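# Refit a stretch cover's loose corners onto a board

## Task

Work the stretch cover's two loose corners back over the matching corners of the board until its hem is tucked beneath the board along every edge, with the board still upright on its feet at the end.

## Robot and tools

Robot: two arms, left_arm (carrying a left hand) and right_arm (carrying a right hand). Base positions in the scene frame: left_arm (+0.013, +0.292, +0.025) m, right_arm (+0.019, -0.325, +0.015) m, both nearly unrotated. A post stands fixed to the floor behind the arms. Loose objects may get an occasional brief shove from outside.

Frames: the scene frame has its origin at table-top height midway between the nominal bases, +z up, +x out over the table, and left_arm on the +y side (unrelated to image left/right). Fixed cameras and the table use the scene frame. Each arm's hand pose, targets, offsets and wrist-camera poses use that arm's own base frame. Hand point axes (right hand): +z along straightened fingers toward the tips, +x across the palm away from the thumb, +y out of the palm face (palm surface at y = -0.063 m). On the left hand +x points toward the thumb instead. A rigid mast behind the wrist on the palm side (x +0.042 to +0.098, z -0.158 to -0.111, out to y +0.064; x sign flipped on the left hand) can strike things.

Row layout (used by execute_actions and move): one flat list of 48 numbers, each in [-1, 1], covering both arms even if one is idle. Order: left dx, dy, dz, rx, ry, rz; left 16 hinge numbers; left current_limit, speed; then the same 24 for the right arm. dx..rz are an offset, not a pose: measured from that arm's Hand target at the start of the action, along the arm's base axes, rotating about the Hand target position; 1.0 = 0.6 m or 180 degrees, and rx, ry, rz form a single rotation vector. All six at 0 means no new pose request. Hinge numbers are absolute goals scaled between each hinge's two stops, in this order: index_mcp, index_abd, index_pip, index_dip, middle_mcp, middle_abd, middle_pip, middle_dip, ring_mcp, ring_abd, ring_pip, ring_dip, thumb_cmc, thumb_axl, thumb_mcp, thumb_ipl. Brackets give degrees at +1 and -1, then the straight value: finger _mcp (-18, +128; +0.75), _abd (-60, +60; +0.00), _pip (-29, +108; +0.58), _dip (-21, +117; +0.70); thumb_cmc (-20, +120; +0.71), thumb_axl (-27, +140; +0.68), thumb_mcp (-69, +109; +0.23), thumb_ipl (-77, +108; +0.17). Moving toward -1 curls fingers toward the palm and swings the thumb in front of the palm. A 0 in a hinge slot is a real goal; to leave a hand unchanged, resend its hand_goal, hand_current_limit and hand_speed. current_limit maps -1..+1 to 0..550 mA (floor 11 mA) and also caps hinge speed; speed sets hinge rate as (speed+1)/2 of 8.5 rad/s. Initial values: +0.4 and -0.6; they persist until changed.

execute_actions(actions, cameras): actions is a list of actions, each a list of up to 15 rows, one row per 1/30 s step; a shorter action keeps its last row to step 15. Every row in an action counts from the action's start pose, while each new action starts from the updated Hand target, so repeating an offset keeps moving. Images come only when actions is empty or cameras names them.

move(target, speed, blend, blocking, cameras): straight-line hand paths toward one row or a list of up to 15 rows; every row's offsets count from the same starting Hand targets. speed is in m/s (0.002 to 4.3, default 0.25; turning at twice that in rad/s), one value or one per target. blend in metres rounds corners; 0 stops at each target. Paths end together and are cut off after 10 s. No obstacle avoidance; faster moves lag, overshoot and hit harder, and targets set beyond a contact press harder. blocking=false returns after about 0.5 s while the move continues. The result adds a move: line (done, off_target, moving, held, fault) and limits (paced = pose clipped, held = steps withheld).

wait(seconds 0 to 3600) lets time pass without new commands. stop brakes a running move. zoom_image(camera, region [x0, y0, x1, y1], at most 504 by 504 pixels) enlarges part of the newest image of cam_high, cam_left_wrist or cam_right_wrist (all 504x504). finished_scene ends the scene for good.

Results: end_effector_position (m) and end_effector_quat_wxyz in the arm's base frame; Hand target (the next offsets' origin); joint positions, velocities (may read within noise), torques (offset and noisy; numbers 3 and 4 wrap at ±28 N m); per-motor hand_goal, hand_measured, hand_current_ma, hand_state (moving, goal, blocked, overload); motor temperatures; step readings of position.

Behaviour to expect: orientation requests are clipped to within 40 degrees of the current one per step. The hand often rests short of or below the command (elbow sag, friction); a new execute_actions call re-requests the target, and you can add the missing distance. To release a push, command back past the hand point. Gripping force rises with how far a goal lies beyond the object's surface. A hand motor drawing 495 mA or more for 5 s shuts down for 10 s; motors heating to 85 °C give MOTOR HOT, and at 100 °C the arm drops. After a HAND FAULT line, remaining calls in that reply are skipped.

Avoid: dropping or releasing moving objects, fast impacts, hard pushes against fixed or heavy things, the arms or hands pressing or gripping each other, anything leaving the table, and knocking the board off its feet.

Each tool is called after "Request:" as name([rows], argument=value, ...), one row to a line, values as JSON.

## Session

Request:
execute_actions(actions=[])

Scene clock: 0.00 s.
left_arm: end_effector_position=(+0.3214, -0.0325, +0.3739) hand_goal=(+0.754, +0.000, +0.576, +0.696, +0.754, +0.000, +0.576, +0.696, +0.754, +0.000, +0.576, +0.696, +0.714, +0.678, +0.226, +0.168) hand_measured=(+0.7535, -0.0008, +0.5770, +0.6958, +0.7523, +0.0007, +0.5770, +0.6958, +0.7523, -0.0008, +0.5770, +0.6971, +0.7142, +0.6767, +0.2252, +0.1672) hand_current_ma=(-6, -12, +4, +8, -3, -2, -6, +6, -7, +2, -3, +15, -9, +14, -3, +4) hand_state=(goal, goal, goal, goal, goal, goal, goal, goal, goal, goal, goal, goal, goal, goal, goal, goal) hand_current_limit=0.40 hand_speed=-0.60 end_effector_quat_wxyz=(+0.334, +0.713, +0.070, +0.612) | right_arm: end_effector_position=(+0.4893, -0.2621, +0.2042) hand_goal=(+0.754, +0.000, +0.576, +0.696, +0.754, +0.000, +0.576, +0.696, +0.754, +0.000, +0.576, +0.696, +0.714, +0.678, +0.226, +0.168) hand_measured=(+0.7535, +0.0007, +0.5770, +0.6971, +0.7535, -0.0008, +0.5770, +0.6958, +0.7535, -0.0008, +0.5757, +0.6958, +0.7142, +0.6767, +0.2262, +0.1681) hand_current_ma=(+1, -12, -16, +7, +1, +10, +0, -14, +4, +6, +19, -1, +1, -2, +4, +7) hand_state=(goal, goal, goal, goal, goal, goal, goal, goal, goal, goal, goal, goal, goal, goal, goal, goal) hand_current_limit=0.40 hand_speed=-0.60 end_effector_quat_wxyz=(+0.077, +0.278, +0.957, -0.028)
Joint positions: left_arm=[0.456 0.642 0.387 0.214 0.857 1.004] | right_arm=[-0.648 1.638 1.485 -1.254 -0.002 -1.653]
Joint velocities: within noise
Joint torques (N m): no reading
Motor temperatures (°C): left_arm=[35 28 29 32 28 32] | right_arm=[33 33 27 33 30 30]
Heat: left arm: hottest waist 35 °C; right arm: hottest waist 33 °C.
Hand target: left_arm +0.3218, -0.0322, +0.3851; +0.331, +0.708, +0.063, +0.620 | right_arm +0.4949, -0.2663, +0.2120; +0.086, +0.278, +0.956, -0.032

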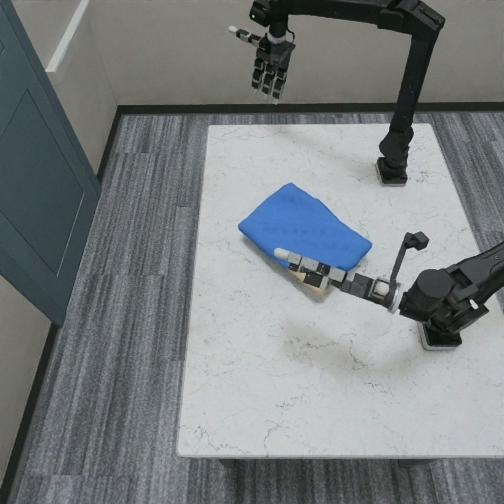

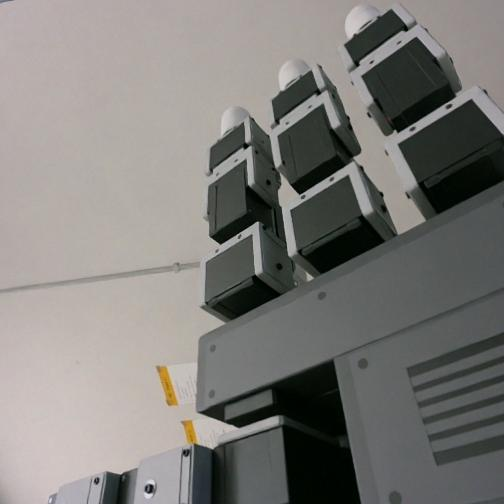

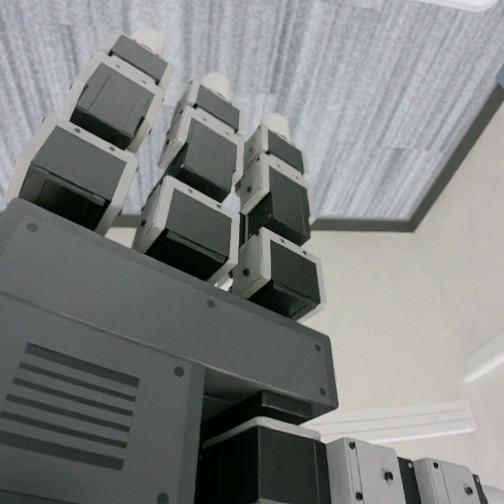

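Request:
zoom_image(camera="cam_high", region=[220, 160, 400, 320])

Request:
zoom_image(camera="cam_high", region=[180, 0, 504, 504])

Scaled by 2.800 from the camera's image (finer frame: 720x720).

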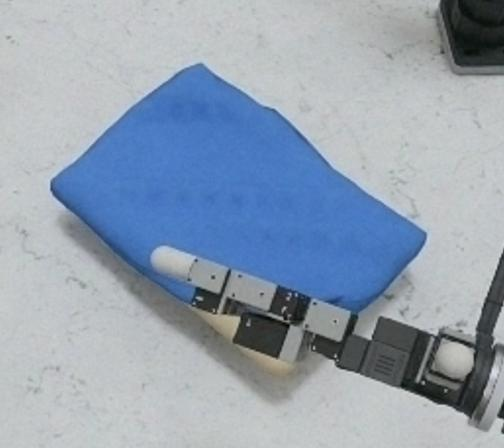

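Scaled by 1.000.

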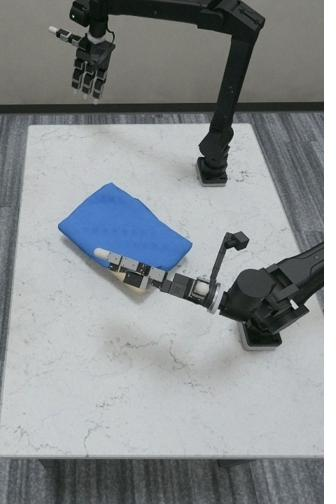

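Request:
move(target=[0, 0.45, 0.05, 0,0,0, 0.754,0,0.576,0.696,0.754,0,0.576,0.696,0.754,0,0.576,0.696,0.714,0.678,0.226,0.168,0.4,-0.6, 0,0,0,0,0,0, 0.754,0,0.576,0.696,0.754,0,0.576,0.696,0.754,0,0.576,0.696,0.714,0.678,0.226,0.168,0.4,-0.6], cameras=["all"])

Scene clock: 6.50 s.
left_arm: end_effector_position=(+0.3172, +0.1215, +0.3852) hand_goal=(+0.754, +0.000, +0.576, +0.696, +0.754, +0.000, +0.576, +0.696, +0.754, +0.000, +0.576, +0.696, +0.714, +0.678, +0.226, +0.168) hand_measured=(+0.7776, -0.0066, +0.5770, +0.6971, +0.7824, -0.0052, +0.5770, +0.6958, +0.7776, -0.0037, +0.5770, +0.6971, +0.7343, +0.6767, +0.2311, +0.1748) hand_current_ma=(+23, -16, +7, +9, +31, -8, -10, +5, +25, +0, -5, +13, +16, +11, +1, +10) hand_state=(blocked, goal, goal, goal, blocked, goal, goal, goal, blocked, goal, goal, goal, goal, goal, goal, goal) hand_current_limit=0.40 hand_speed=-0.60 end_effector_quat_wxyz=(+0.350, +0.712, +0.086, +0.603) | right_arm: end_effector_position=(+0.4893, -0.2621, +0.2042) hand_goal=(+0.754, +0.000, +0.576, +0.696, +0.754, +0.000, +0.576, +0.696, +0.754, +0.000, +0.576, +0.696, +0.714, +0.678, +0.226, +0.168) hand_measured=(+0.7523, -0.0008, +0.5770, +0.6958, +0.7535, +0.0007, +0.5770, +0.6958, +0.7535, +0.0007, +0.5770, +0.6958, +0.7142, +0.6767, +0.2242, +0.1681) hand_current_ma=(-7, -7, +3, +16, -6, +28, +18, -6, -11, -3, +1, +6, -11, -12, -12, +5) hand_state=(goal, goal, goal, goal, goal, goal, goal, goal, goal, goal, goal, goal, goal, goal, goal, goal) hand_current_limit=0.40 hand_speed=-0.60 end_effector_quat_wxyz=(+0.077, +0.278, +0.957, -0.028)
Joint positions: left_arm=[0.937 1.007 0.583 0.304 1.34 1.042] | right_arm=[-0.648 1.638 1.485 -1.254 -0.002 -1.653]
Joint torques (N m): left_arm=[-1.14 -5.07 9.37 1.42 0.2 -0.2] | right_arm=[1.49 -13.22 12.21 0.77 -0.02 0.07]
Heat: left arm: hottest waist 35 °C; right arm: hottest waist 33 °C.
Hand target: left_arm +0.3176, +0.1183, +0.3860; +0.352, +0.712, +0.084, +0.602 (not the last commanded pose) | right_arm +0.4949, -0.2663, +0.2120; +0.086, +0.278, +0.956, -0.032
Off the commanded pose: left_arm 0.120 m, 4 deg | right_arm 0.010 m, 1 deg.
move: held (left_arm; a check stopped the path); limits=held
pose unreachable (left arm): on one or more control steps of this call, first in action 0 (counted from 0), this arm could not follow its commanded pose, so it was not sent that pose on those steps. It may still have moved: this result reports where it is.
cause: moving toward the commanded pose would bring two parts of the arm too close to each other (joints 4 (wrist pitch) to 6 (wrist roll) lie between them).
cam_left_wrist: T_world_to_cam=[[-0.0706, 0.10753, -0.99169, 0.35428], [-0.40217, 0.90672, 0.12695, -0.07962], [0.91284, 0.40779, -0.02077, -0.20739]] pos_world=[0.18231, 0.11866, 0.35714]

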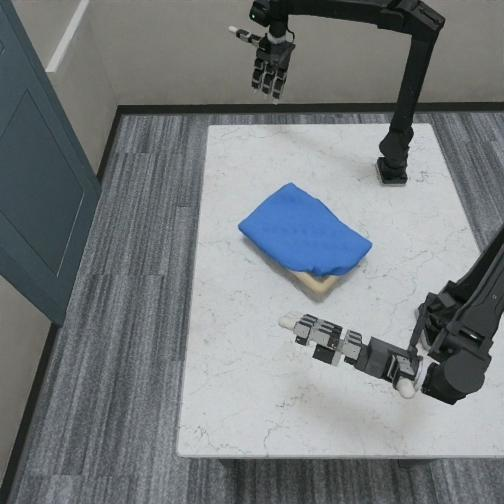

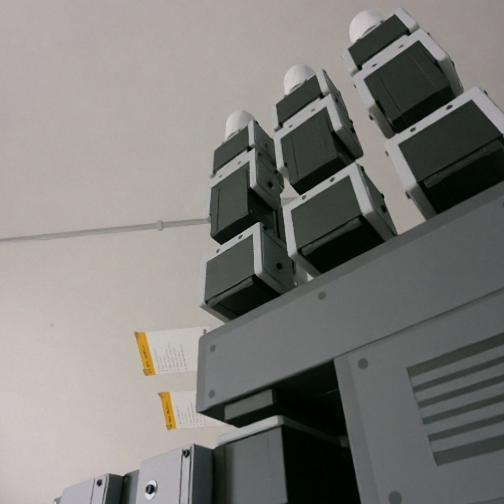

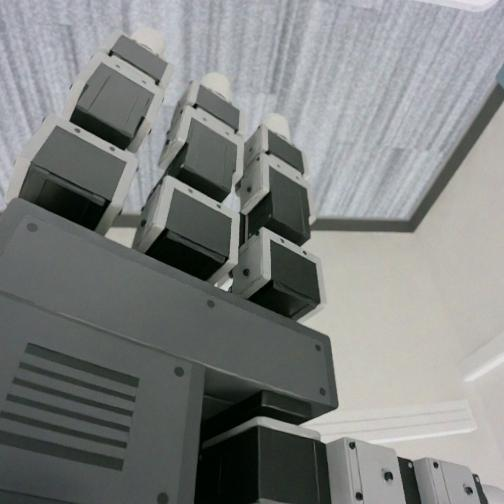

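Request:
zoom_image(camera="cam_high", region=[230, 170, 390, 310])

Request:
zoom_image(camera="cam_high", region=[270, 230, 380, 310])

Scaled by 3.150 from the camera's image (finer frame: 720x720).

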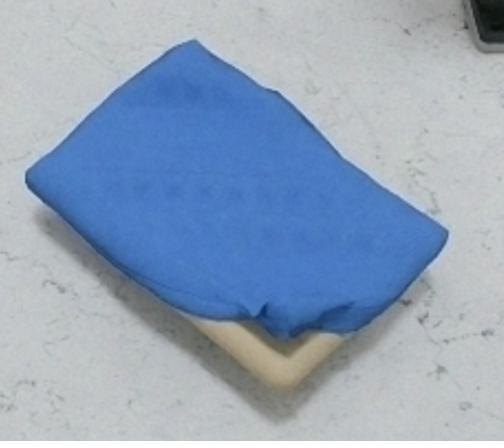

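Scaled by 4.582 from the camera's image (finer frame: 720x720).

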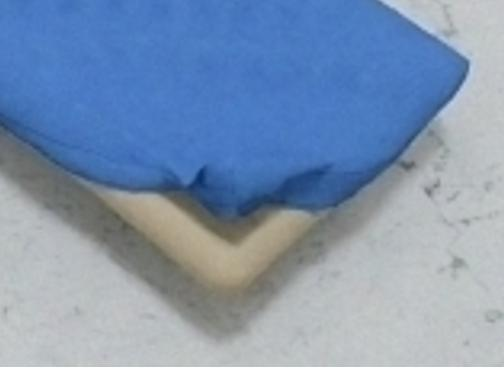

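Request:
move([
  [0,0,0,0,0,0, 0.754,0,0.576,0.696,0.754,0,0.576,0.696,0.754,0,0.576,0.696,0.714,0.678,0.226,0.168,0.4,-0.6, -0.125,0.194,0.147,0,0,-0.333, 0.754,0,0.576,0.696,0.754,0,0.576,0.696,0.754,0,0.576,0.696,0.714,0.678,0.226,0.168,0.4,-0.6],
  [0,0,0,0,0,0, 0.754,0,0.576,0.696,0.754,0,0.576,0.696,0.754,0,0.576,0.696,0.714,0.678,0.226,0.168,0.4,-0.6, -0.275,0.31,0.147,0,0,-0.667, 0.754,0,0.576,0.696,0.754,0,0.576,0.696,0.754,0,0.576,0.696,0.714,0.678,0.226,0.168,0.4,-0.6],
  [0,0,0,0,0,0, 0.754,0,0.576,0.696,0.754,0,0.576,0.696,0.754,0,0.576,0.696,0.714,0.678,0.226,0.168,0.4,-0.6, -0.358,0.31,0.113,0,0,-0.94, 0.754,0,0.576,0.696,0.754,0,0.576,0.696,0.754,0,0.576,0.696,0.714,0.678,0.226,0.168,0.4,-0.6],
], blend=0.05, speed=0.3, cameras=["all"])

Scene clock: 123.80 s.
left_arm: end_effector_position=(+0.3172, +0.1215, +0.3852) hand_goal=(+0.754, +0.000, +0.576, +0.696, +0.754, +0.000, +0.576, +0.696, +0.754, +0.000, +0.576, +0.696, +0.714, +0.678, +0.226, +0.168) hand_measured=(+0.7776, -0.0052, +0.5770, +0.6958, +0.7812, -0.0052, +0.5770, +0.6958, +0.7764, -0.0052, +0.5770, +0.6958, +0.7343, +0.6777, +0.2311, +0.1738) hand_current_ma=(+28, -19, +10, +10, +26, -7, -8, +9, +27, -5, -5, +12, +22, +7, +1, +12) hand_state=(blocked, goal, goal, goal, blocked, goal, goal, goal, blocked, goal, goal, goal, goal, goal, goal, goal) hand_current_limit=0.40 hand_speed=-0.60 end_effector_quat_wxyz=(+0.350, +0.712, +0.086, +0.603) | right_arm: end_effector_position=(+0.2728, -0.0790, +0.2711) hand_goal=(+0.754, +0.000, +0.576, +0.696, +0.754, +0.000, +0.576, +0.696, +0.754, +0.000, +0.576, +0.696, +0.714, +0.678, +0.226, +0.168) hand_measured=(+0.7535, -0.0008, +0.5770, +0.6958, +0.7535, -0.0008, +0.5770, +0.6958, +0.7535, +0.0007, +0.5770, +0.6958, +0.7180, +0.6767, +0.2232, +0.1681) hand_current_ma=(-26, -1, +6, -1, +0, +18, -4, +8, +14, +6, +3, -12, -10, -5, -13, +16) hand_state=(goal, goal, goal, goal, goal, goal, goal, goal, goal, goal, goal, goal, goal, goal, goal, goal) hand_current_limit=0.40 hand_speed=-0.60 end_effector_quat_wxyz=(-0.017, +0.982, -0.180, -0.054)
Joint positions: left_arm=[0.937 1.007 0.583 0.304 1.34 1.042] | right_arm=[-0.047 1.252 1.263 -1.685 -0.048 1.884]
Joint torques (N m): left_arm=[-1.14 -5.07 9.35 1.37 0.2 -0.2] | right_arm=[0.85 -6.36 12.78 -0.49 -0.06 0.25]
Motor temperatures (°C): left_arm=[33 28 34 31 28 32] | right_arm=[32 34 39 32 30 29]
Heat: left arm: hottest elbow 34 °C; right arm: hottest elbow 39 °C.
Hand target: left_arm +0.3176, +0.1183, +0.3860; +0.352, +0.712, +0.084, +0.602 | right_arm +0.2802, -0.0804, +0.2798; -0.024, +0.978, -0.187, -0.089
Off the commanded pose: left_arm 0.003 m, 0 deg | right_arm 0.011 m, 4 deg.
joint sent to its limit (right arm) — joint 4 (wrist pitch), lower limit. The joint targets are off in orientation, not in position.
move: off_target (right_arm)
cam_left_wrist: T_world_to_cam=[[-0.0706, 0.10753, -0.99169, 0.35428], [-0.40217, 0.90672, 0.12695, -0.07962], [0.91284, 0.40779, -0.02077, -0.20739]] pos_world=[0.18231, 0.11866, 0.35714]
cam_right_wrist: T_world_to_cam=[[-0.95971, -0.27165, 0.07188, 0.26079], [-0.1177, 0.6209, 0.775, -0.17647], [-0.25516, 0.73532, -0.62786, 0.42345]] pos_world=[0.33756, -0.13096, 0.38389]

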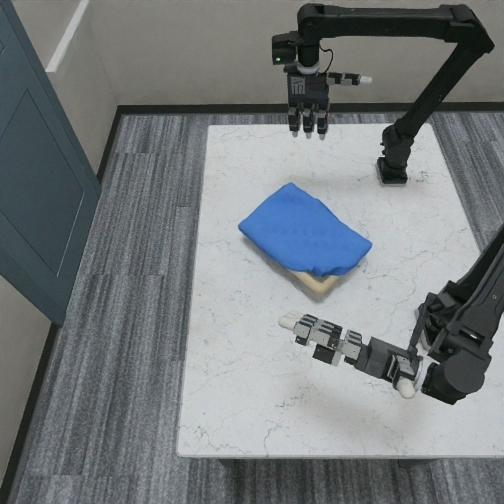

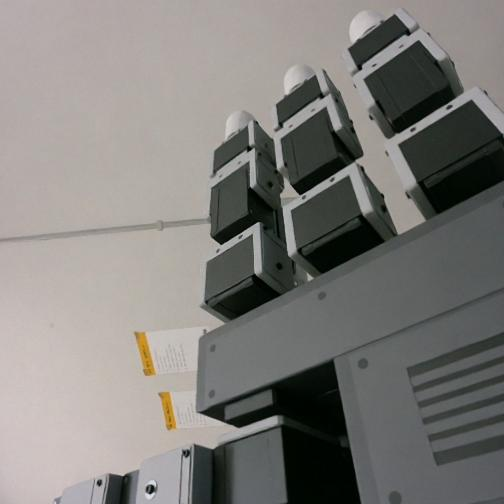

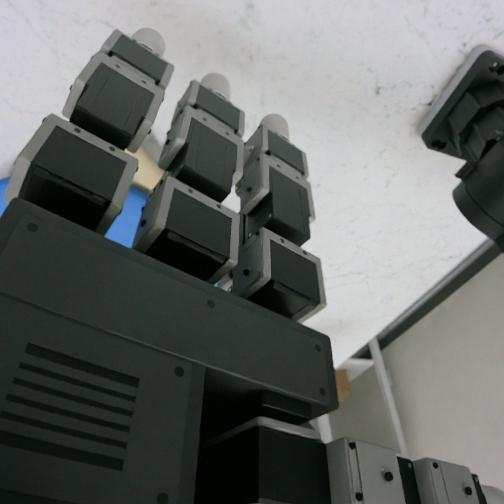

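Request:
zoom_image(camera="cam_right_wrist", region=[0, 100, 300, 320])

Scaled by 1.680 from the camera's image (finer frame: 720x720).

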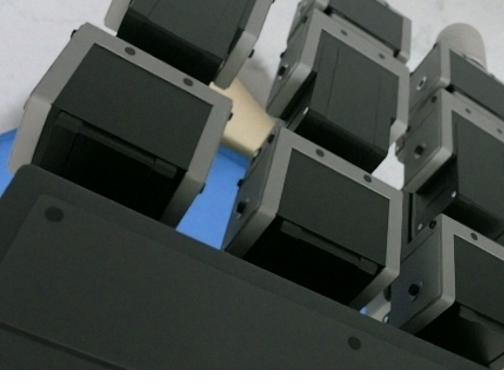

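Request:
move(target=[0,0,0,0,0,0, 0.754,0,0.576,0.696,0.754,0,0.576,0.696,0.754,0,0.576,0.696,0.714,0.678,0.226,0.168,0.4,-0.6, 0.36,-0.03,0.0,0,0,0, 0.754,0,0.576,0.696,0.754,0,0.576,0.696,0.754,0,0.576,0.696,0.714,0.678,0.226,0.168,0.4,-0.6], speed=0.3, cameras=["all"])

Request:
zoom_image(camera="cam_right_wrist", region=[250, 50, 504, 304])

Scene clock: 146.37 s.
left_arm: end_effector_position=(+0.3172, +0.1215, +0.3852) hand_goal=(+0.754, +0.000, +0.576, +0.696, +0.754, +0.000, +0.576, +0.696, +0.754, +0.000, +0.576, +0.696, +0.714, +0.678, +0.226, +0.168) hand_measured=(+0.7776, -0.0052, +0.5770, +0.6958, +0.7812, -0.0052, +0.5770, +0.6958, +0.7776, -0.0052, +0.5770, +0.6958, +0.7343, +0.6767, +0.2311, +0.1748) hand_current_ma=(+22, -14, +5, +11, +24, -5, -5, +9, +28, -4, -4, +10, +17, +5, -3, +15) hand_state=(blocked, goal, goal, goal, blocked, goal, goal, goal, blocked, goal, goal, goal, goal, goal, goal, goal) hand_current_limit=0.40 hand_speed=-0.60 end_effector_quat_wxyz=(+0.350, +0.712, +0.086, +0.603) | right_arm: end_effector_position=(+0.4840, -0.0926, +0.2713) hand_goal=(+0.754, +0.000, +0.576, +0.696, +0.754, +0.000, +0.576, +0.696, +0.754, +0.000, +0.576, +0.696, +0.714, +0.678, +0.226, +0.168) hand_measured=(+0.7535, +0.0051, +0.5770, +0.6958, +0.7535, +0.0021, +0.5770, +0.6958, +0.7535, +0.0051, +0.5770, +0.6958, +0.7104, +0.6777, +0.2232, +0.1672) hand_current_ma=(-12, +6, -4, -9, -4, +17, -1, -9, -16, +7, -11, +2, -3, -17, +15, -4) hand_state=(goal, goal, goal, goal, goal, goal, goal, goal, goal, goal, goal, goal, goal, goal, goal, goal) hand_current_limit=0.40 hand_speed=-0.60 end_effector_quat_wxyz=(-0.019, +0.983, -0.182, -0.020)
Joint positions: left_arm=[0.937 1.007 0.583 0.304 1.34 1.042] | right_arm=[-0.053 1.772 1.856 -1.69 -0.043 1.884]
Joint torques (N m): left_arm=[-1.14 -5.07 9.36 1.42 0.2 -0.2] | right_arm=[0.67 -13.45 13.85 -0.12 0.12 -0.01]
Heat: left arm: hottest elbow 34 °C; right arm: hottest elbow 40 °C.
Hand target: left_arm +0.3176, +0.1183, +0.3860; +0.352, +0.712, +0.084, +0.602 | right_arm +0.4962, -0.0983, +0.2797; -0.024, +0.978, -0.186, -0.089
Off the commanded pose: left_arm 0.003 m, 0 deg | right_arm 0.016 m, 8 deg.
joint sent to its limit (right arm) — joint 4 (wrist pitch), lower limit. The joint targets are off in orientation, not in position.
move: off_target (right_arm)
cam_left_wrist: T_world_to_cam=[[-0.0706, 0.10753, -0.99169, 0.35428], [-0.40217, 0.90672, 0.12695, -0.07962], [0.91284, 0.40779, -0.02077, -0.20739]] pos_world=[0.18231, 0.11866, 0.35714]
cam_right_wrist: T_world_to_cam=[[-0.96401, -0.26572, 0.00895, 0.47944], [-0.16603, 0.62793, 0.76035, -0.11529], [-0.20766, 0.7315, -0.64945, 0.46994]] pos_world=[0.54063, -0.14397, 0.38857]

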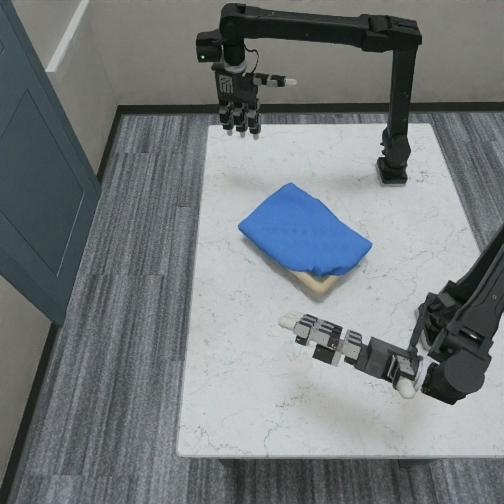

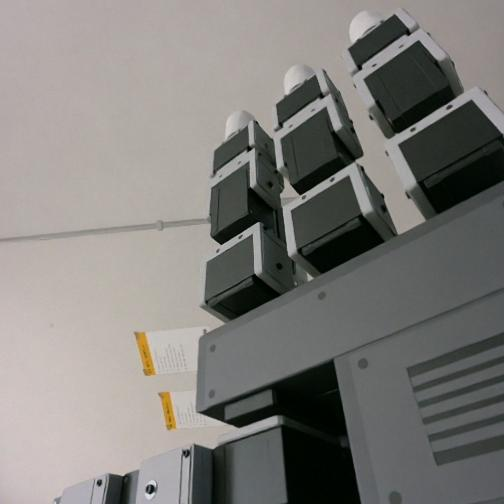

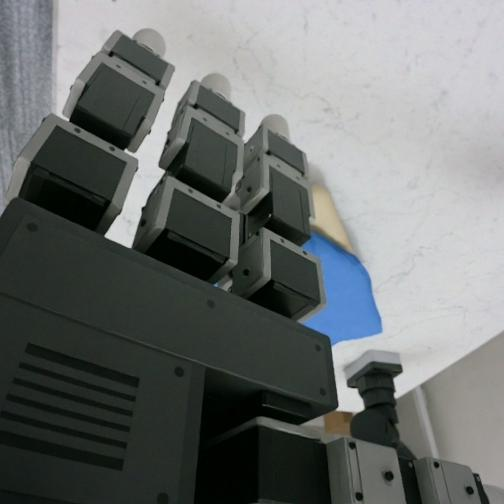

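Scaled by 1.984 from the camera's image (finer frame: 720x720).

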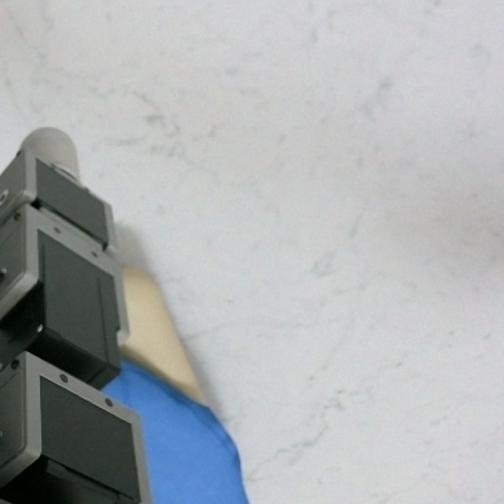

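Request:
move(target=[0,0,0,0,0,0, 0.754,0,0.576,0.696,0.754,0,0.576,0.696,0.754,0,0.576,0.696,0.714,0.678,0.226,0.168,0.4,-0.6, 0.2,0.02,0.0,0,0,0, 0.754,0,0.576,0.696,0.754,0,0.576,0.696,0.754,0,0.576,0.696,0.714,0.678,0.226,0.168,0.4,-0.6], speed=0.3, cameras=["all"])

Request:
zoom_image(camera="cam_right_wrist", region=[250, 50, 504, 304])

Scene clock: 152.17 s.
left_arm: end_effector_position=(+0.3172, +0.1215, +0.3852) hand_goal=(+0.754, +0.000, +0.576, +0.696, +0.754, +0.000, +0.576, +0.696, +0.754, +0.000, +0.576, +0.696, +0.714, +0.678, +0.226, +0.168) hand_measured=(+0.7776, -0.0052, +0.5757, +0.6958, +0.7812, -0.0037, +0.5770, +0.6958, +0.7776, -0.0052, +0.5757, +0.6958, +0.7330, +0.6777, +0.2311, +0.1738) hand_current_ma=(+28, -16, +6, +11, +28, -7, -10, +8, +24, -4, -1, +7, +16, +10, -2, +16) hand_state=(blocked, goal, goal, goal, blocked, goal, goal, goal, blocked, goal, goal, goal, goal, goal, goal, goal) hand_current_limit=0.40 hand_speed=-0.60 end_effector_quat_wxyz=(+0.350, +0.712, +0.086, +0.603) | right_arm: end_effector_position=(+0.6063, -0.0880, +0.2708) hand_goal=(+0.754, +0.000, +0.576, +0.696, +0.754, +0.000, +0.576, +0.696, +0.754, +0.000, +0.576, +0.696, +0.714, +0.678, +0.226, +0.168) hand_measured=(+0.7535, +0.0051, +0.5770, +0.6958, +0.7535, +0.0051, +0.5757, +0.6958, +0.7535, +0.0051, +0.5770, +0.6958, +0.7104, +0.6777, +0.2232, +0.1672) hand_current_ma=(-17, +0, -3, +7, +1, +18, +18, +3, +4, -20, +8, -3, -13, -3, +5, +10) hand_state=(goal, goal, goal, goal, goal, goal, goal, goal, goal, goal, goal, goal, goal, goal, goal, goal) hand_current_limit=0.40 hand_speed=-0.60 end_effector_quat_wxyz=(-0.022, +0.984, -0.170, +0.055)
Joint positions: left_arm=[0.937 1.007 0.583 0.304 1.34 1.042] | right_arm=[-0.03 2.048 2.282 -1.69 -0.028 1.884]
Joint torques (N m): left_arm=[-1.08 -5.19 9.33 1.4 0.2 -0.2] | right_arm=[2.26 -17.14 13.67 0.29 0.07 0.07]
Heat: left arm: hottest elbow 34 °C; right arm: hottest elbow 41 °C.
Hand target: left_arm +0.3176, +0.1183, +0.3860; +0.352, +0.712, +0.084, +0.602 | right_arm +0.6162, -0.0863, +0.2798; -0.024, +0.978, -0.186, -0.089
Off the commanded pose: left_arm 0.003 m, 0 deg | right_arm 0.013 m, 17 deg.
joint sent to its limit (right arm) — joint 4 (wrist pitch), lower limit. The joint targets are off in orientation, not in position.
move: off_target (right_arm)
cam_left_wrist: T_world_to_cam=[[-0.0706, 0.10753, -0.99169, 0.35428], [-0.40217, 0.90672, 0.12695, -0.07962], [0.91284, 0.40779, -0.02077, -0.20739]] pos_world=[0.18231, 0.11866, 0.35714]
cam_right_wrist: T_world_to_cam=[[-0.94908, -0.288, -0.12769, 0.62461], [-0.28973, 0.63878, 0.71275, -0.00867], [-0.12371, 0.71345, -0.6897, 0.45009]] pos_world=[0.64597, -0.13569, 0.39636]

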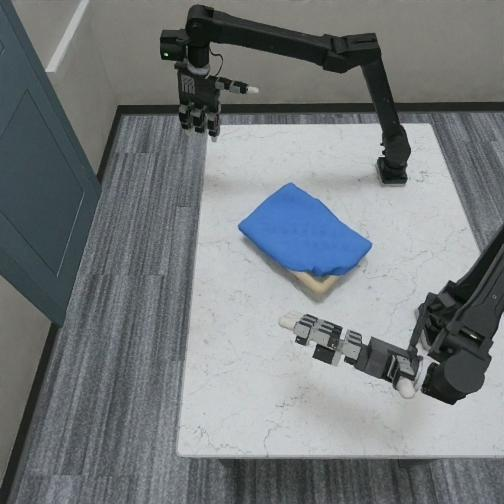

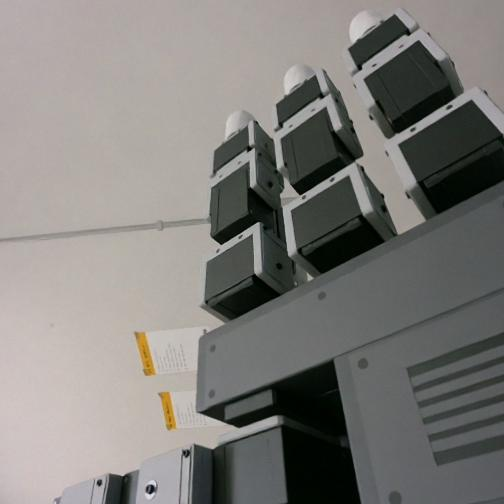

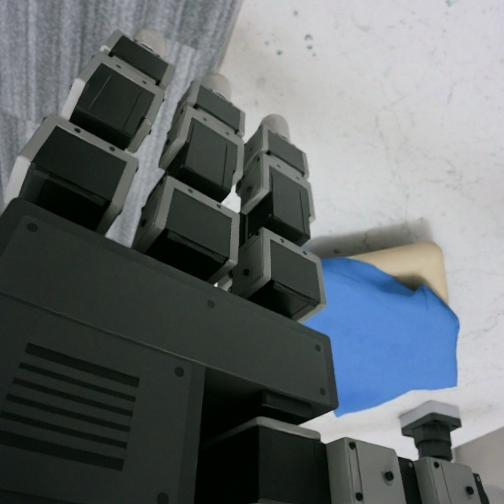

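Scaled by 1.984 from the camera's image (finer frame: 720x720).

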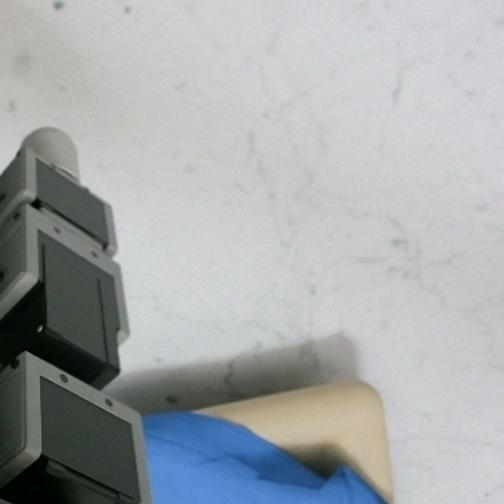

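Request:
zoom_image(camera="cam_right_wrist", region=[310, 220, 490, 430])

Request:
zoom_image(camera="cam_right_wrist", region=[330, 230, 470, 330])

Scaled by 2.400 from the camera's image (finer frame: 720x720).

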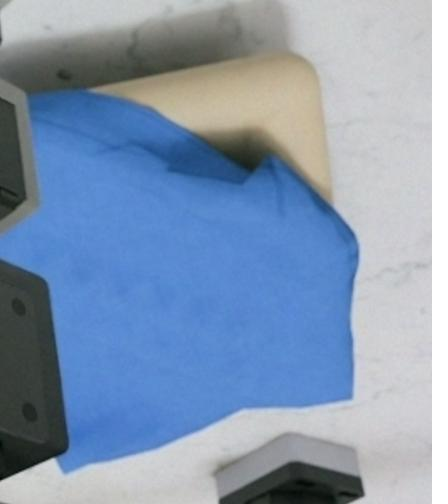

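Scaled by 3.600 from the camera's image (finer frame: 720x720).

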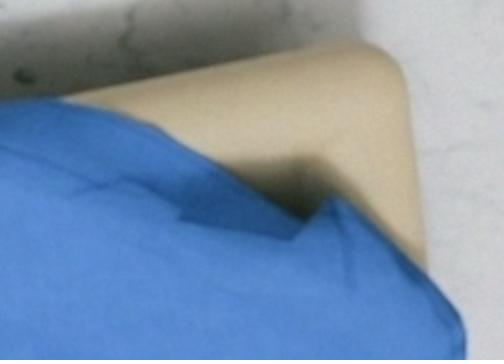

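Request:
move([
  [0.137,-0.064,0.057,-0.2026,0.353,0.2341, 0.754,0,0.576,0.696,0.754,0,0.576,0.696,0.754,0,0.576,0.696,0.714,0.678,0.226,0.168,0.4,-0.6, 0,0,0,0,0,0, 0.754,0,0.576,0.696,0.754,0,0.576,0.696,0.754,0,0.576,0.696,0.714,0.678,0.226,0.168,0.4,-0.6],
  [0.171,-0.03,-0.043,-0.402,0.405,0.495, 0.754,0,0.576,0.696,0.754,0,0.576,0.696,0.754,0,0.576,0.696,0.714,0.678,0.226,0.168,0.4,-0.6, 0,0,0,0,0,0, 0.754,0,0.576,0.696,0.754,0,0.576,0.696,0.754,0,0.576,0.696,0.714,0.678,0.226,0.168,0.4,-0.6],
  [0.171,-0.047,-0.177,-0.68,0.239,0.739, 0.754,0,0.576,0.696,0.754,0,0.576,0.696,0.754,0,0.576,0.696,0.714,0.678,0.226,0.168,0.4,-0.6, 0,0,0,0,0,0, 0.754,0,0.576,0.696,0.754,0,0.576,0.696,0.754,0,0.576,0.696,0.714,0.678,0.226,0.168,0.4,-0.6],
], blend=0.03, speed=0.3, cameras=["all"])

Scene clock: 220.47 s.
left_arm: end_effector_position=(+0.4136, +0.0874, +0.2709) hand_goal=(+0.754, +0.000, +0.576, +0.696, +0.754, +0.000, +0.576, +0.696, +0.754, +0.000, +0.576, +0.696, +0.714, +0.678, +0.226, +0.168) hand_measured=(+0.7595, +0.0007, +0.5731, +0.6958, +0.7607, +0.0007, +0.5693, +0.6958, +0.7571, +0.0021, +0.5718, +0.6958, +0.7293, +0.6777, +0.2173, +0.1672) hand_current_ma=(+6, -12, +3, +7, +7, +0, -15, +12, +2, +2, -8, +10, +9, +12, -20, +2) hand_state=(goal, goal, goal, goal, goal, goal, goal, goal, goal, goal, goal, goal, goal, goal, goal, goal) hand_current_limit=0.40 hand_speed=-0.60 end_effector_quat_wxyz=(-0.007, -0.179, +0.984, +0.004) | right_arm: end_effector_position=(+0.6063, -0.0880, +0.2708) hand_goal=(+0.754, +0.000, +0.576, +0.696, +0.754, +0.000, +0.576, +0.696, +0.754, +0.000, +0.576, +0.696, +0.714, +0.678, +0.226, +0.168) hand_measured=(+0.7523, +0.0051, +0.5770, +0.6958, +0.7535, +0.0036, +0.5770, +0.6958, +0.7535, +0.0065, +0.5770, +0.6958, +0.7104, +0.6777, +0.2232, +0.1681) hand_current_ma=(-20, -5, -8, -2, +5, +11, +4, -2, -11, +18, +11, -5, +3, -9, -12, -2) hand_state=(goal, goal, goal, goal, goal, goal, goal, goal, goal, goal, goal, goal, goal, goal, goal, goal) hand_current_limit=0.40 hand_speed=-0.60 end_effector_quat_wxyz=(-0.022, +0.984, -0.170, +0.055)
Joint positions: left_arm=[0.033 1.563 1.583 -1.605 -0.007 -1.899] | right_arm=[-0.03 2.048 2.282 -1.69 -0.028 1.884]
Joint torques (N m): left_arm=[0.38 -12.57 12.48 -0.17 0.15 -0.3] | right_arm=[1.85 -17.14 13.9 0.29 0.07 0.07]
Motor temperatures (°C): left_arm=[33 28 35 30 28 31] | right_arm=[31 38 44 31 30 29]
Heat: left arm: hottest elbow 35 °C; right arm: hottest elbow 44 °C.
Hand target: left_arm +0.4202, +0.0901, +0.2799; +0.001, -0.188, +0.982, +0.002 | right_arm +0.6162, -0.0863, +0.2798; -0.024, +0.978, -0.186, -0.089
Off the commanded pose: left_arm 0.011 m, 1 deg | right_arm 0.013 m, 17 deg.
joint sent to its limit (right arm) — joint 4 (wrist pitch), lower limit. The joint targets are off in orientation, not in position.
move: off_target (left_arm)
cam_left_wrist: T_world_to_cam=[[0.93532, -0.348, 0.06378, -0.41067], [-0.28145, -0.62262, 0.73015, -0.07516], [-0.21438, -0.70088, -0.6803, 0.45794]] pos_world=[0.46113, 0.13125, 0.39261]
cam_right_wrist: T_world_to_cam=[[-0.94908, -0.288, -0.12769, 0.62461], [-0.28973, 0.63878, 0.71275, -0.00867], [-0.12371, 0.71345, -0.6897, 0.45009]] pos_world=[0.64597, -0.13569, 0.39636]

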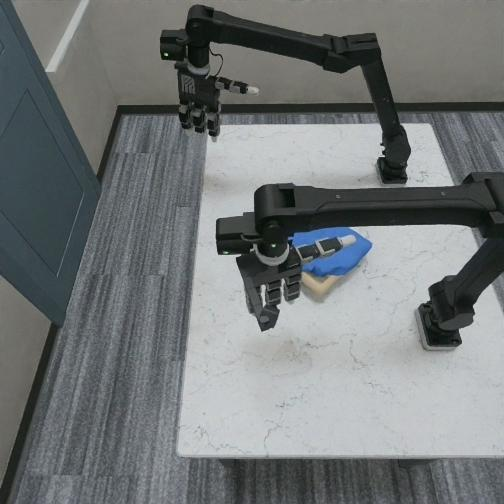

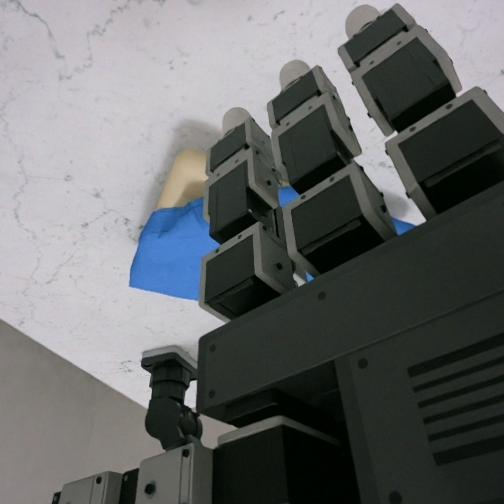

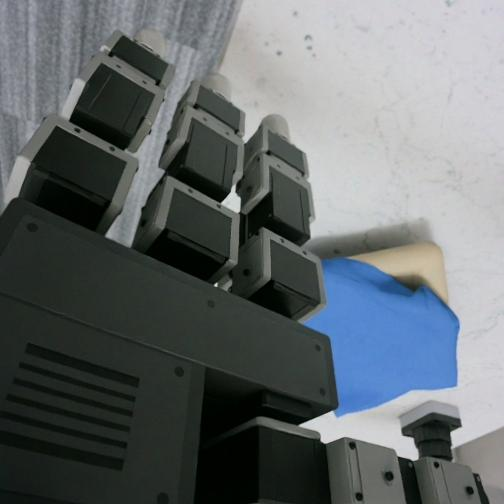

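Request:
move(target=[0.2,0,0,0,0,0, 0.754,0,0.576,0.696,0.754,0,0.576,0.696,0.754,0,0.576,0.696,0.714,0.678,0.226,0.168,0.4,-0.6, 0,0,0,0,0,0, 0.754,0,0.576,0.696,0.754,0,0.576,0.696,0.754,0,0.576,0.696,0.714,0.678,0.226,0.168,0.4,-0.6], speed=0.3, cameras=["cam_left_wrist"])

Request:
zoom_image(camera="cam_left_wrist", region=[20, 150, 240, 370])

Scene clock: 227.40 s.
left_arm: end_effector_position=(+0.5360, +0.0910, +0.2639) hand_goal=(+0.754, +0.000, +0.576, +0.696, +0.754, +0.000, +0.576, +0.696, +0.754, +0.000, +0.576, +0.696, +0.714, +0.678, +0.226, +0.168) hand_measured=(+0.7571, -0.0008, +0.5705, +0.6958, +0.7571, +0.0021, +0.5693, +0.6958, +0.7559, +0.0021, +0.5705, +0.6958, +0.7205, +0.6777, +0.2153, +0.1672) hand_current_ma=(-1, -9, -1, +7, +3, +5, -14, +8, -1, +0, -8, +12, +5, +10, -21, -1) hand_state=(goal, goal, goal, goal, goal, goal, goal, goal, goal, goal, goal, goal, goal, goal, goal, goal) hand_current_limit=0.40 hand_speed=-0.60 end_effector_quat_wxyz=(+0.003, -0.183, +0.983, +0.003) | right_arm: end_effector_position=(+0.6063, -0.0880, +0.2708) hand_goal=(+0.754, +0.000, +0.576, +0.696, +0.754, +0.000, +0.576, +0.696, +0.754, +0.000, +0.576, +0.696, +0.714, +0.678, +0.226, +0.168) hand_measured=(+0.7535, +0.0051, +0.5770, +0.6958, +0.7535, +0.0051, +0.5770, +0.6958, +0.7535, +0.0051, +0.5770, +0.6958, +0.7104, +0.6777, +0.2232, +0.1672) hand_current_ma=(-9, +2, +7, +14, +0, -7, -17, -12, -13, +3, -4, -34, -15, -13, -18, -3) hand_state=(goal, goal, goal, goal, goal, goal, goal, goal, goal, goal, goal, goal, goal, goal, goal, goal) hand_current_limit=0.40 hand_speed=-0.60 end_effector_quat_wxyz=(-0.022, +0.984, -0.170, +0.055)
Joint positions: left_arm=[0.033 1.896 2.011 -1.68 -0.007 -1.906] | right_arm=[-0.03 2.048 2.282 -1.69 -0.028 1.884]
Joint torques (N m): left_arm=[-0.62 -19.43 12.37 -0.13 -0.09 -0.29] | right_arm=[1.79 -17.14 13.9 0.29 0.07 0.07]
Heat: left arm: hottest elbow 36 °C; right arm: hottest elbow 44 °C.
Hand target: left_arm +0.5403, +0.0901, +0.2798; +0.001, -0.188, +0.982, +0.002 | right_arm +0.6162, -0.0863, +0.2798; -0.024, +0.978, -0.186, -0.089
Off the commanded pose: left_arm 0.017 m, 1 deg | right_arm 0.013 m, 17 deg.
joint sent to its limit (left arm) — joint 4 (wrist pitch), lower limit. The joint targets still meet the commanded pose.
joint sent to its limit (right arm) — joint 4 (wrist pitch), lower limit. The joint targets are off in orientation, not in position.
move: off_target (left_arm)
cam_left_wrist: T_world_to_cam=[[0.93633, -0.34119, 0.08286, -0.52969], [-0.29188, -0.62522, 0.72382, -0.02581], [-0.19515, -0.70192, -0.685, 0.47299]] pos_world=[0.58074, 0.13514, 0.38657]

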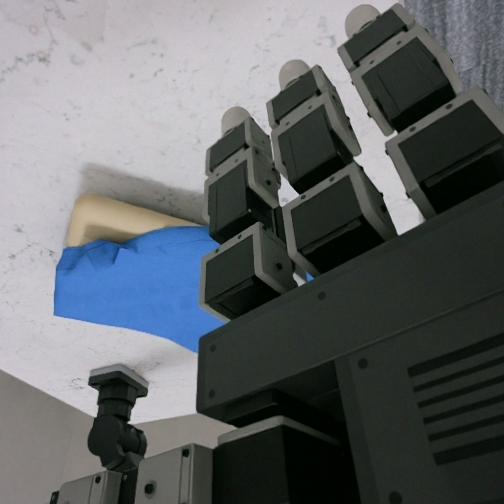

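Scaled by 2.291 from the camera's image (finer frame: 720x720).

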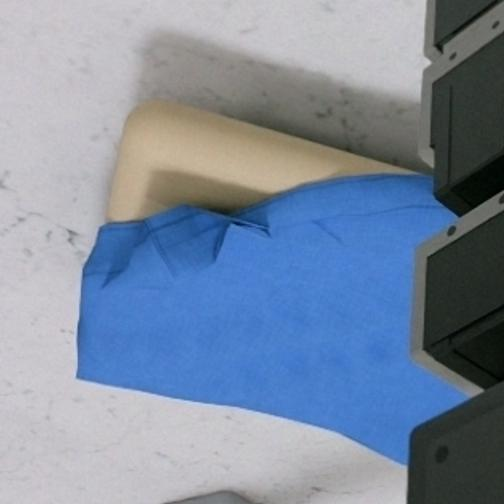

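Request:
move(target=[-0.1,-0.05,-0.16,0,0,0, 0.754,0,0.576,0.696,0.754,0,0.576,0.696,0.754,0,0.576,0.696,0.714,0.678,0.226,0.168,0.4,-0.6, 0,0,0,0,0,0, 0.754,0,0.576,0.696,0.754,0,0.576,0.696,0.754,0,0.576,0.696,0.714,0.678,0.226,0.168,0.4,-0.6], speed=0.3, cameras=["all"])

Request:
zoom_image(camera="cam_left_wrist", region=[0, 80, 220, 300])

Scene clock: 262.93 s.
left_arm: end_effector_position=(+0.4771, +0.0617, +0.1794) hand_goal=(+0.754, +0.000, +0.576, +0.696, +0.754, +0.000, +0.576, +0.696, +0.754, +0.000, +0.576, +0.696, +0.714, +0.678, +0.226, +0.168) hand_measured=(+0.7571, -0.0052, +0.5718, +0.6958, +0.7571, -0.0052, +0.5693, +0.6958, +0.7547, -0.0037, +0.5705, +0.6958, +0.7205, +0.6777, +0.2143, +0.1672) hand_current_ma=(+6, -12, +2, +6, +1, -3, -17, +10, -3, -1, -9, +8, +0, +6, -26, -1) hand_state=(goal, goal, goal, goal, goal, goal, goal, goal, goal, goal, goal, goal, goal, goal, goal, goal) hand_current_limit=0.40 hand_speed=-0.60 end_effector_quat_wxyz=(-0.011, -0.185, +0.983, +0.004) | right_arm: end_effector_position=(+0.6063, -0.0880, +0.2708) hand_goal=(+0.754, +0.000, +0.576, +0.696, +0.754, +0.000, +0.576, +0.696, +0.754, +0.000, +0.576, +0.696, +0.714, +0.678, +0.226, +0.168) hand_measured=(+0.7535, +0.0051, +0.5770, +0.6971, +0.7535, +0.0051, +0.5770, +0.6971, +0.7535, +0.0051, +0.5770, +0.6958, +0.7104, +0.6777, +0.2232, +0.1681) hand_current_ma=(-15, -1, -10, -16, +10, +6, -18, -14, -11, +6, +3, +0, -10, +1, -9, +8) hand_state=(goal, goal, goal, goal, goal, goal, goal, goal, goal, goal, goal, goal, goal, goal, goal, goal) hand_current_limit=0.40 hand_speed=-0.60 end_effector_quat_wxyz=(-0.022, +0.984, -0.170, +0.055)
Joint positions: left_arm=[-0.018 1.757 1.587 -1.424 -0.004 -1.96] | right_arm=[-0.03 2.048 2.282 -1.69 -0.028 1.884]
Joint torques (N m): left_arm=[-0.56 -17.26 9.1 0.66 0.04 -0.28] | right_arm=[1.79 -17.14 13.89 0.29 0.07 0.07]
Heat: left arm: hottest elbow 39 °C; right arm: hottest elbow 45 °C.
Hand target: left_arm +0.4802, +0.0602, +0.1839; +0.001, -0.188, +0.982, +0.002 | right_arm +0.6162, -0.0863, +0.2798; -0.024, +0.978, -0.186, -0.089
Off the commanded pose: left_arm 0.006 m, 1 deg | right_arm 0.013 m, 17 deg.
joint sent to its limit (right arm) — joint 4 (wrist pitch), lower limit. The joint targets are off in orientation, not in position.
move: done
cam_left_wrist: T_world_to_cam=[[0.93967, -0.33742, 0.0562, -0.47458], [-0.26807, -0.62433, 0.73373, -0.01332], [-0.21249, -0.70453, -0.67712, 0.39002]] pos_world=[0.52525, 0.10633, 0.30053]
cam_right_wrist: T_world_to_cam=[[-0.94908, -0.288, -0.12769, 0.62461], [-0.28973, 0.63878, 0.71275, -0.00867], [-0.12371, 0.71345, -0.6897, 0.45009]] pos_world=[0.64597, -0.13569, 0.39636]

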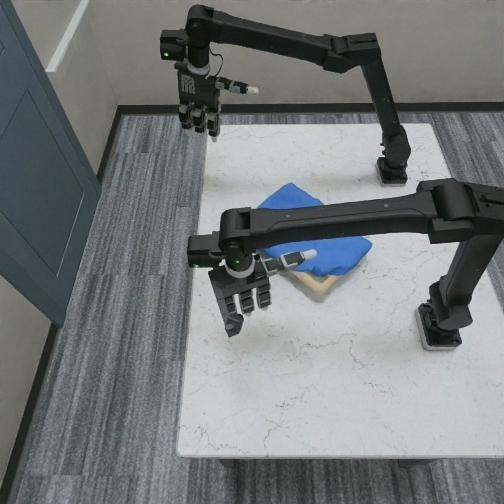

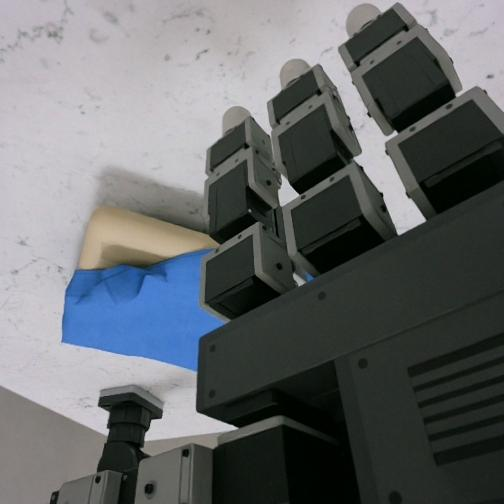

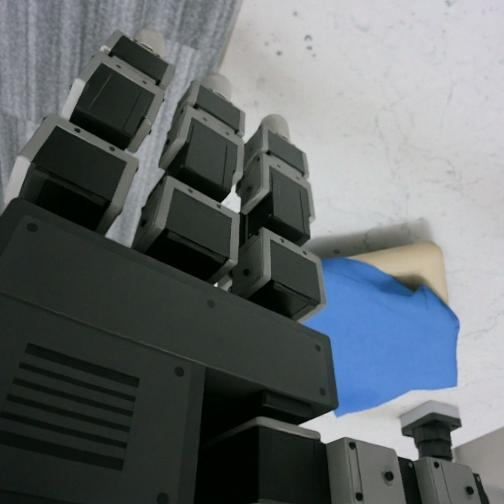

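Scaled by 2.291 from the camera's image (finer frame: 720x720).

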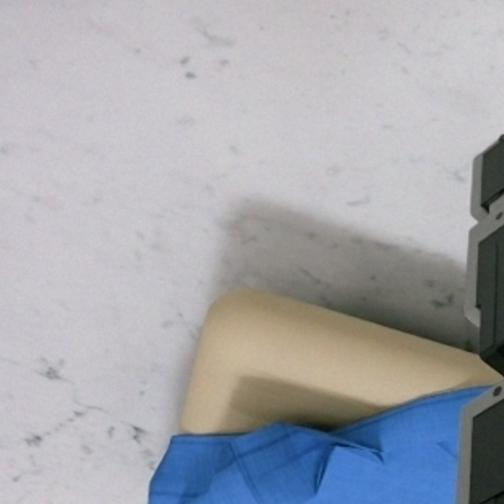

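Request:
move(target=[-0.184,0.033,-0.05,-0.166,-0.474,-0.0956, 0.754,0,0.576,0.696,0.754,0,0.576,0.696,0.754,0,0.576,0.696,-0.571,0.678,0.226,0.168,0.4,-0.3, 0,0,0,0,0,0, 0.754,0,0.576,0.696,0.754,0,0.576,0.696,0.754,0,0.576,0.696,0.714,0.678,0.226,0.168,0.4,-0.6], speed=0.3, cameras=["all"])

Scene clock: 297.27 s.
left_arm: end_effector_position=(+0.3705, +0.0767, +0.1544) hand_goal=(+0.754, +0.000, +0.576, +0.696, +0.754, +0.000, +0.576, +0.696, +0.754, +0.000, +0.576, +0.696, -0.570, +0.678, +0.226, +0.168) hand_measured=(+0.7426, +0.0036, +0.5705, +0.6958, +0.7402, +0.0036, +0.5680, +0.6958, +0.7414, +0.0021, +0.5718, +0.6958, -0.5492, +0.6777, +0.2153, +0.1681) hand_current_ma=(-14, -8, +0, +6, -19, +1, -18, +6, -18, -4, -10, +12, +17, +9, -20, +5) hand_state=(goal, goal, goal, goal, goal, goal, goal, goal, goal, goal, goal, goal, blocked, goal, goal, goal) hand_current_limit=0.40 hand_speed=-0.30 end_effector_quat_wxyz=(+0.609, +0.003, +0.709, -0.355) | right_arm: end_effector_position=(+0.6063, -0.0880, +0.2708) hand_goal=(+0.754, +0.000, +0.576, +0.696, +0.754, +0.000, +0.576, +0.696, +0.754, +0.000, +0.576, +0.696, +0.714, +0.678, +0.226, +0.168) hand_measured=(+0.7535, +0.0036, +0.5770, +0.6958, +0.7535, +0.0051, +0.5770, +0.6958, +0.7535, +0.0051, +0.5770, +0.6958, +0.7104, +0.6777, +0.2232, +0.1681) hand_current_ma=(-19, +0, +2, -4, +3, +7, -1, -9, -8, +1, +3, -2, -5, -15, +2, +8) hand_state=(goal, goal, goal, goal, goal, goal, goal, goal, goal, goal, goal, goal, goal, goal, goal, goal) hand_current_limit=0.40 hand_speed=-0.60 end_effector_quat_wxyz=(-0.022, +0.984, -0.170, +0.055)
Joint positions: left_arm=[0.531 0.992 0.221 0.758 1.063 -2.083] | right_arm=[-0.03 2.048 2.282 -1.69 -0.028 1.884]
Joint torques (N m): left_arm=[0.5 -1.96 7.72 2.62 0.2 -0.16] | right_arm=[1.79 -17.14 13.89 0.29 0.07 0.07]
Heat: left arm: hottest elbow 36 °C; right arm: hottest elbow 46 °C.
Hand target: left_arm +0.3698, +0.0798, +0.1537; +0.612, +0.000, +0.707, -0.354 | right_arm +0.6162, -0.0863, +0.2798; -0.024, +0.978, -0.186, -0.089
Off the commanded pose: left_arm 0.003 m, 1 deg | right_arm 0.013 m, 17 deg.
joint sent to its limit (right arm) — joint 4 (wrist pitch), lower limit. The joint targets are off in orientation, not in position.
move: done
cam_left_wrist: T_world_to_cam=[[-0.16123, -0.128, 0.97858, -0.11845], [-0.96325, -0.19542, -0.18427, 0.35224], [0.21482, -0.97233, -0.09179, 0.13288]] pos_world=[0.29165, 0.18288, 0.19302]
cam_right_wrist: T_world_to_cam=[[-0.94908, -0.288, -0.12769, 0.62461], [-0.28973, 0.63878, 0.71275, -0.00867], [-0.12371, 0.71345, -0.6897, 0.45009]] pos_world=[0.64597, -0.13569, 0.39636]

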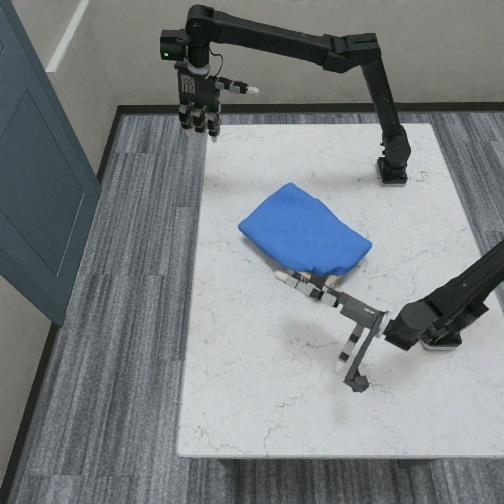

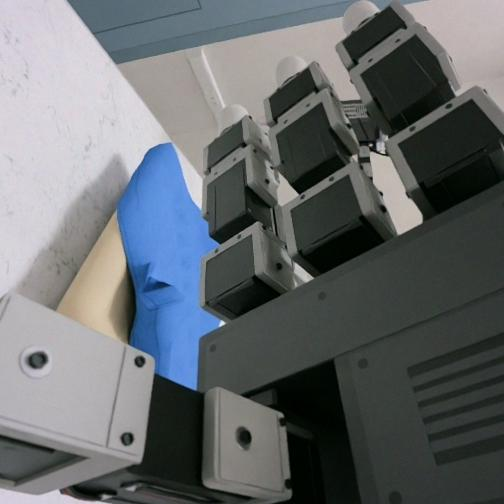

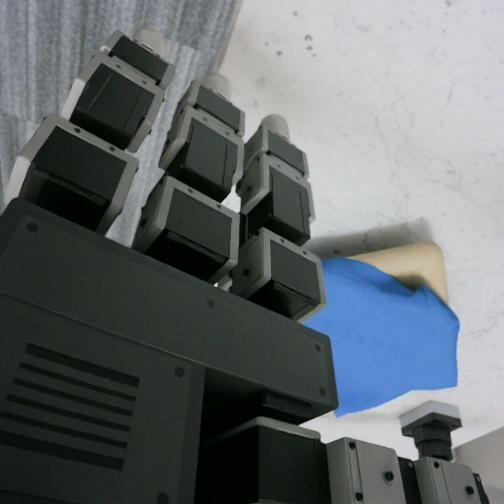

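Request:
zoom_image(camera="cam_left_wrist", region=[0, 120, 240, 400])

Scaled by 1.800 from the camera's image (finer frame: 720x720).

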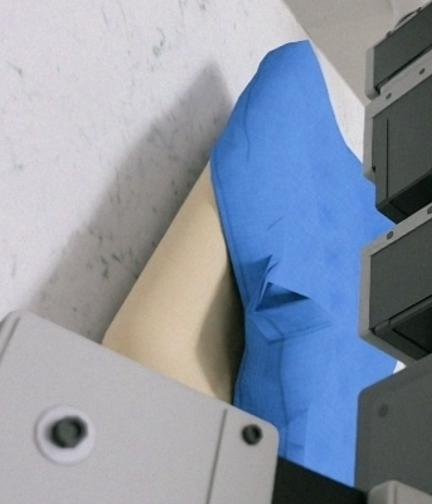

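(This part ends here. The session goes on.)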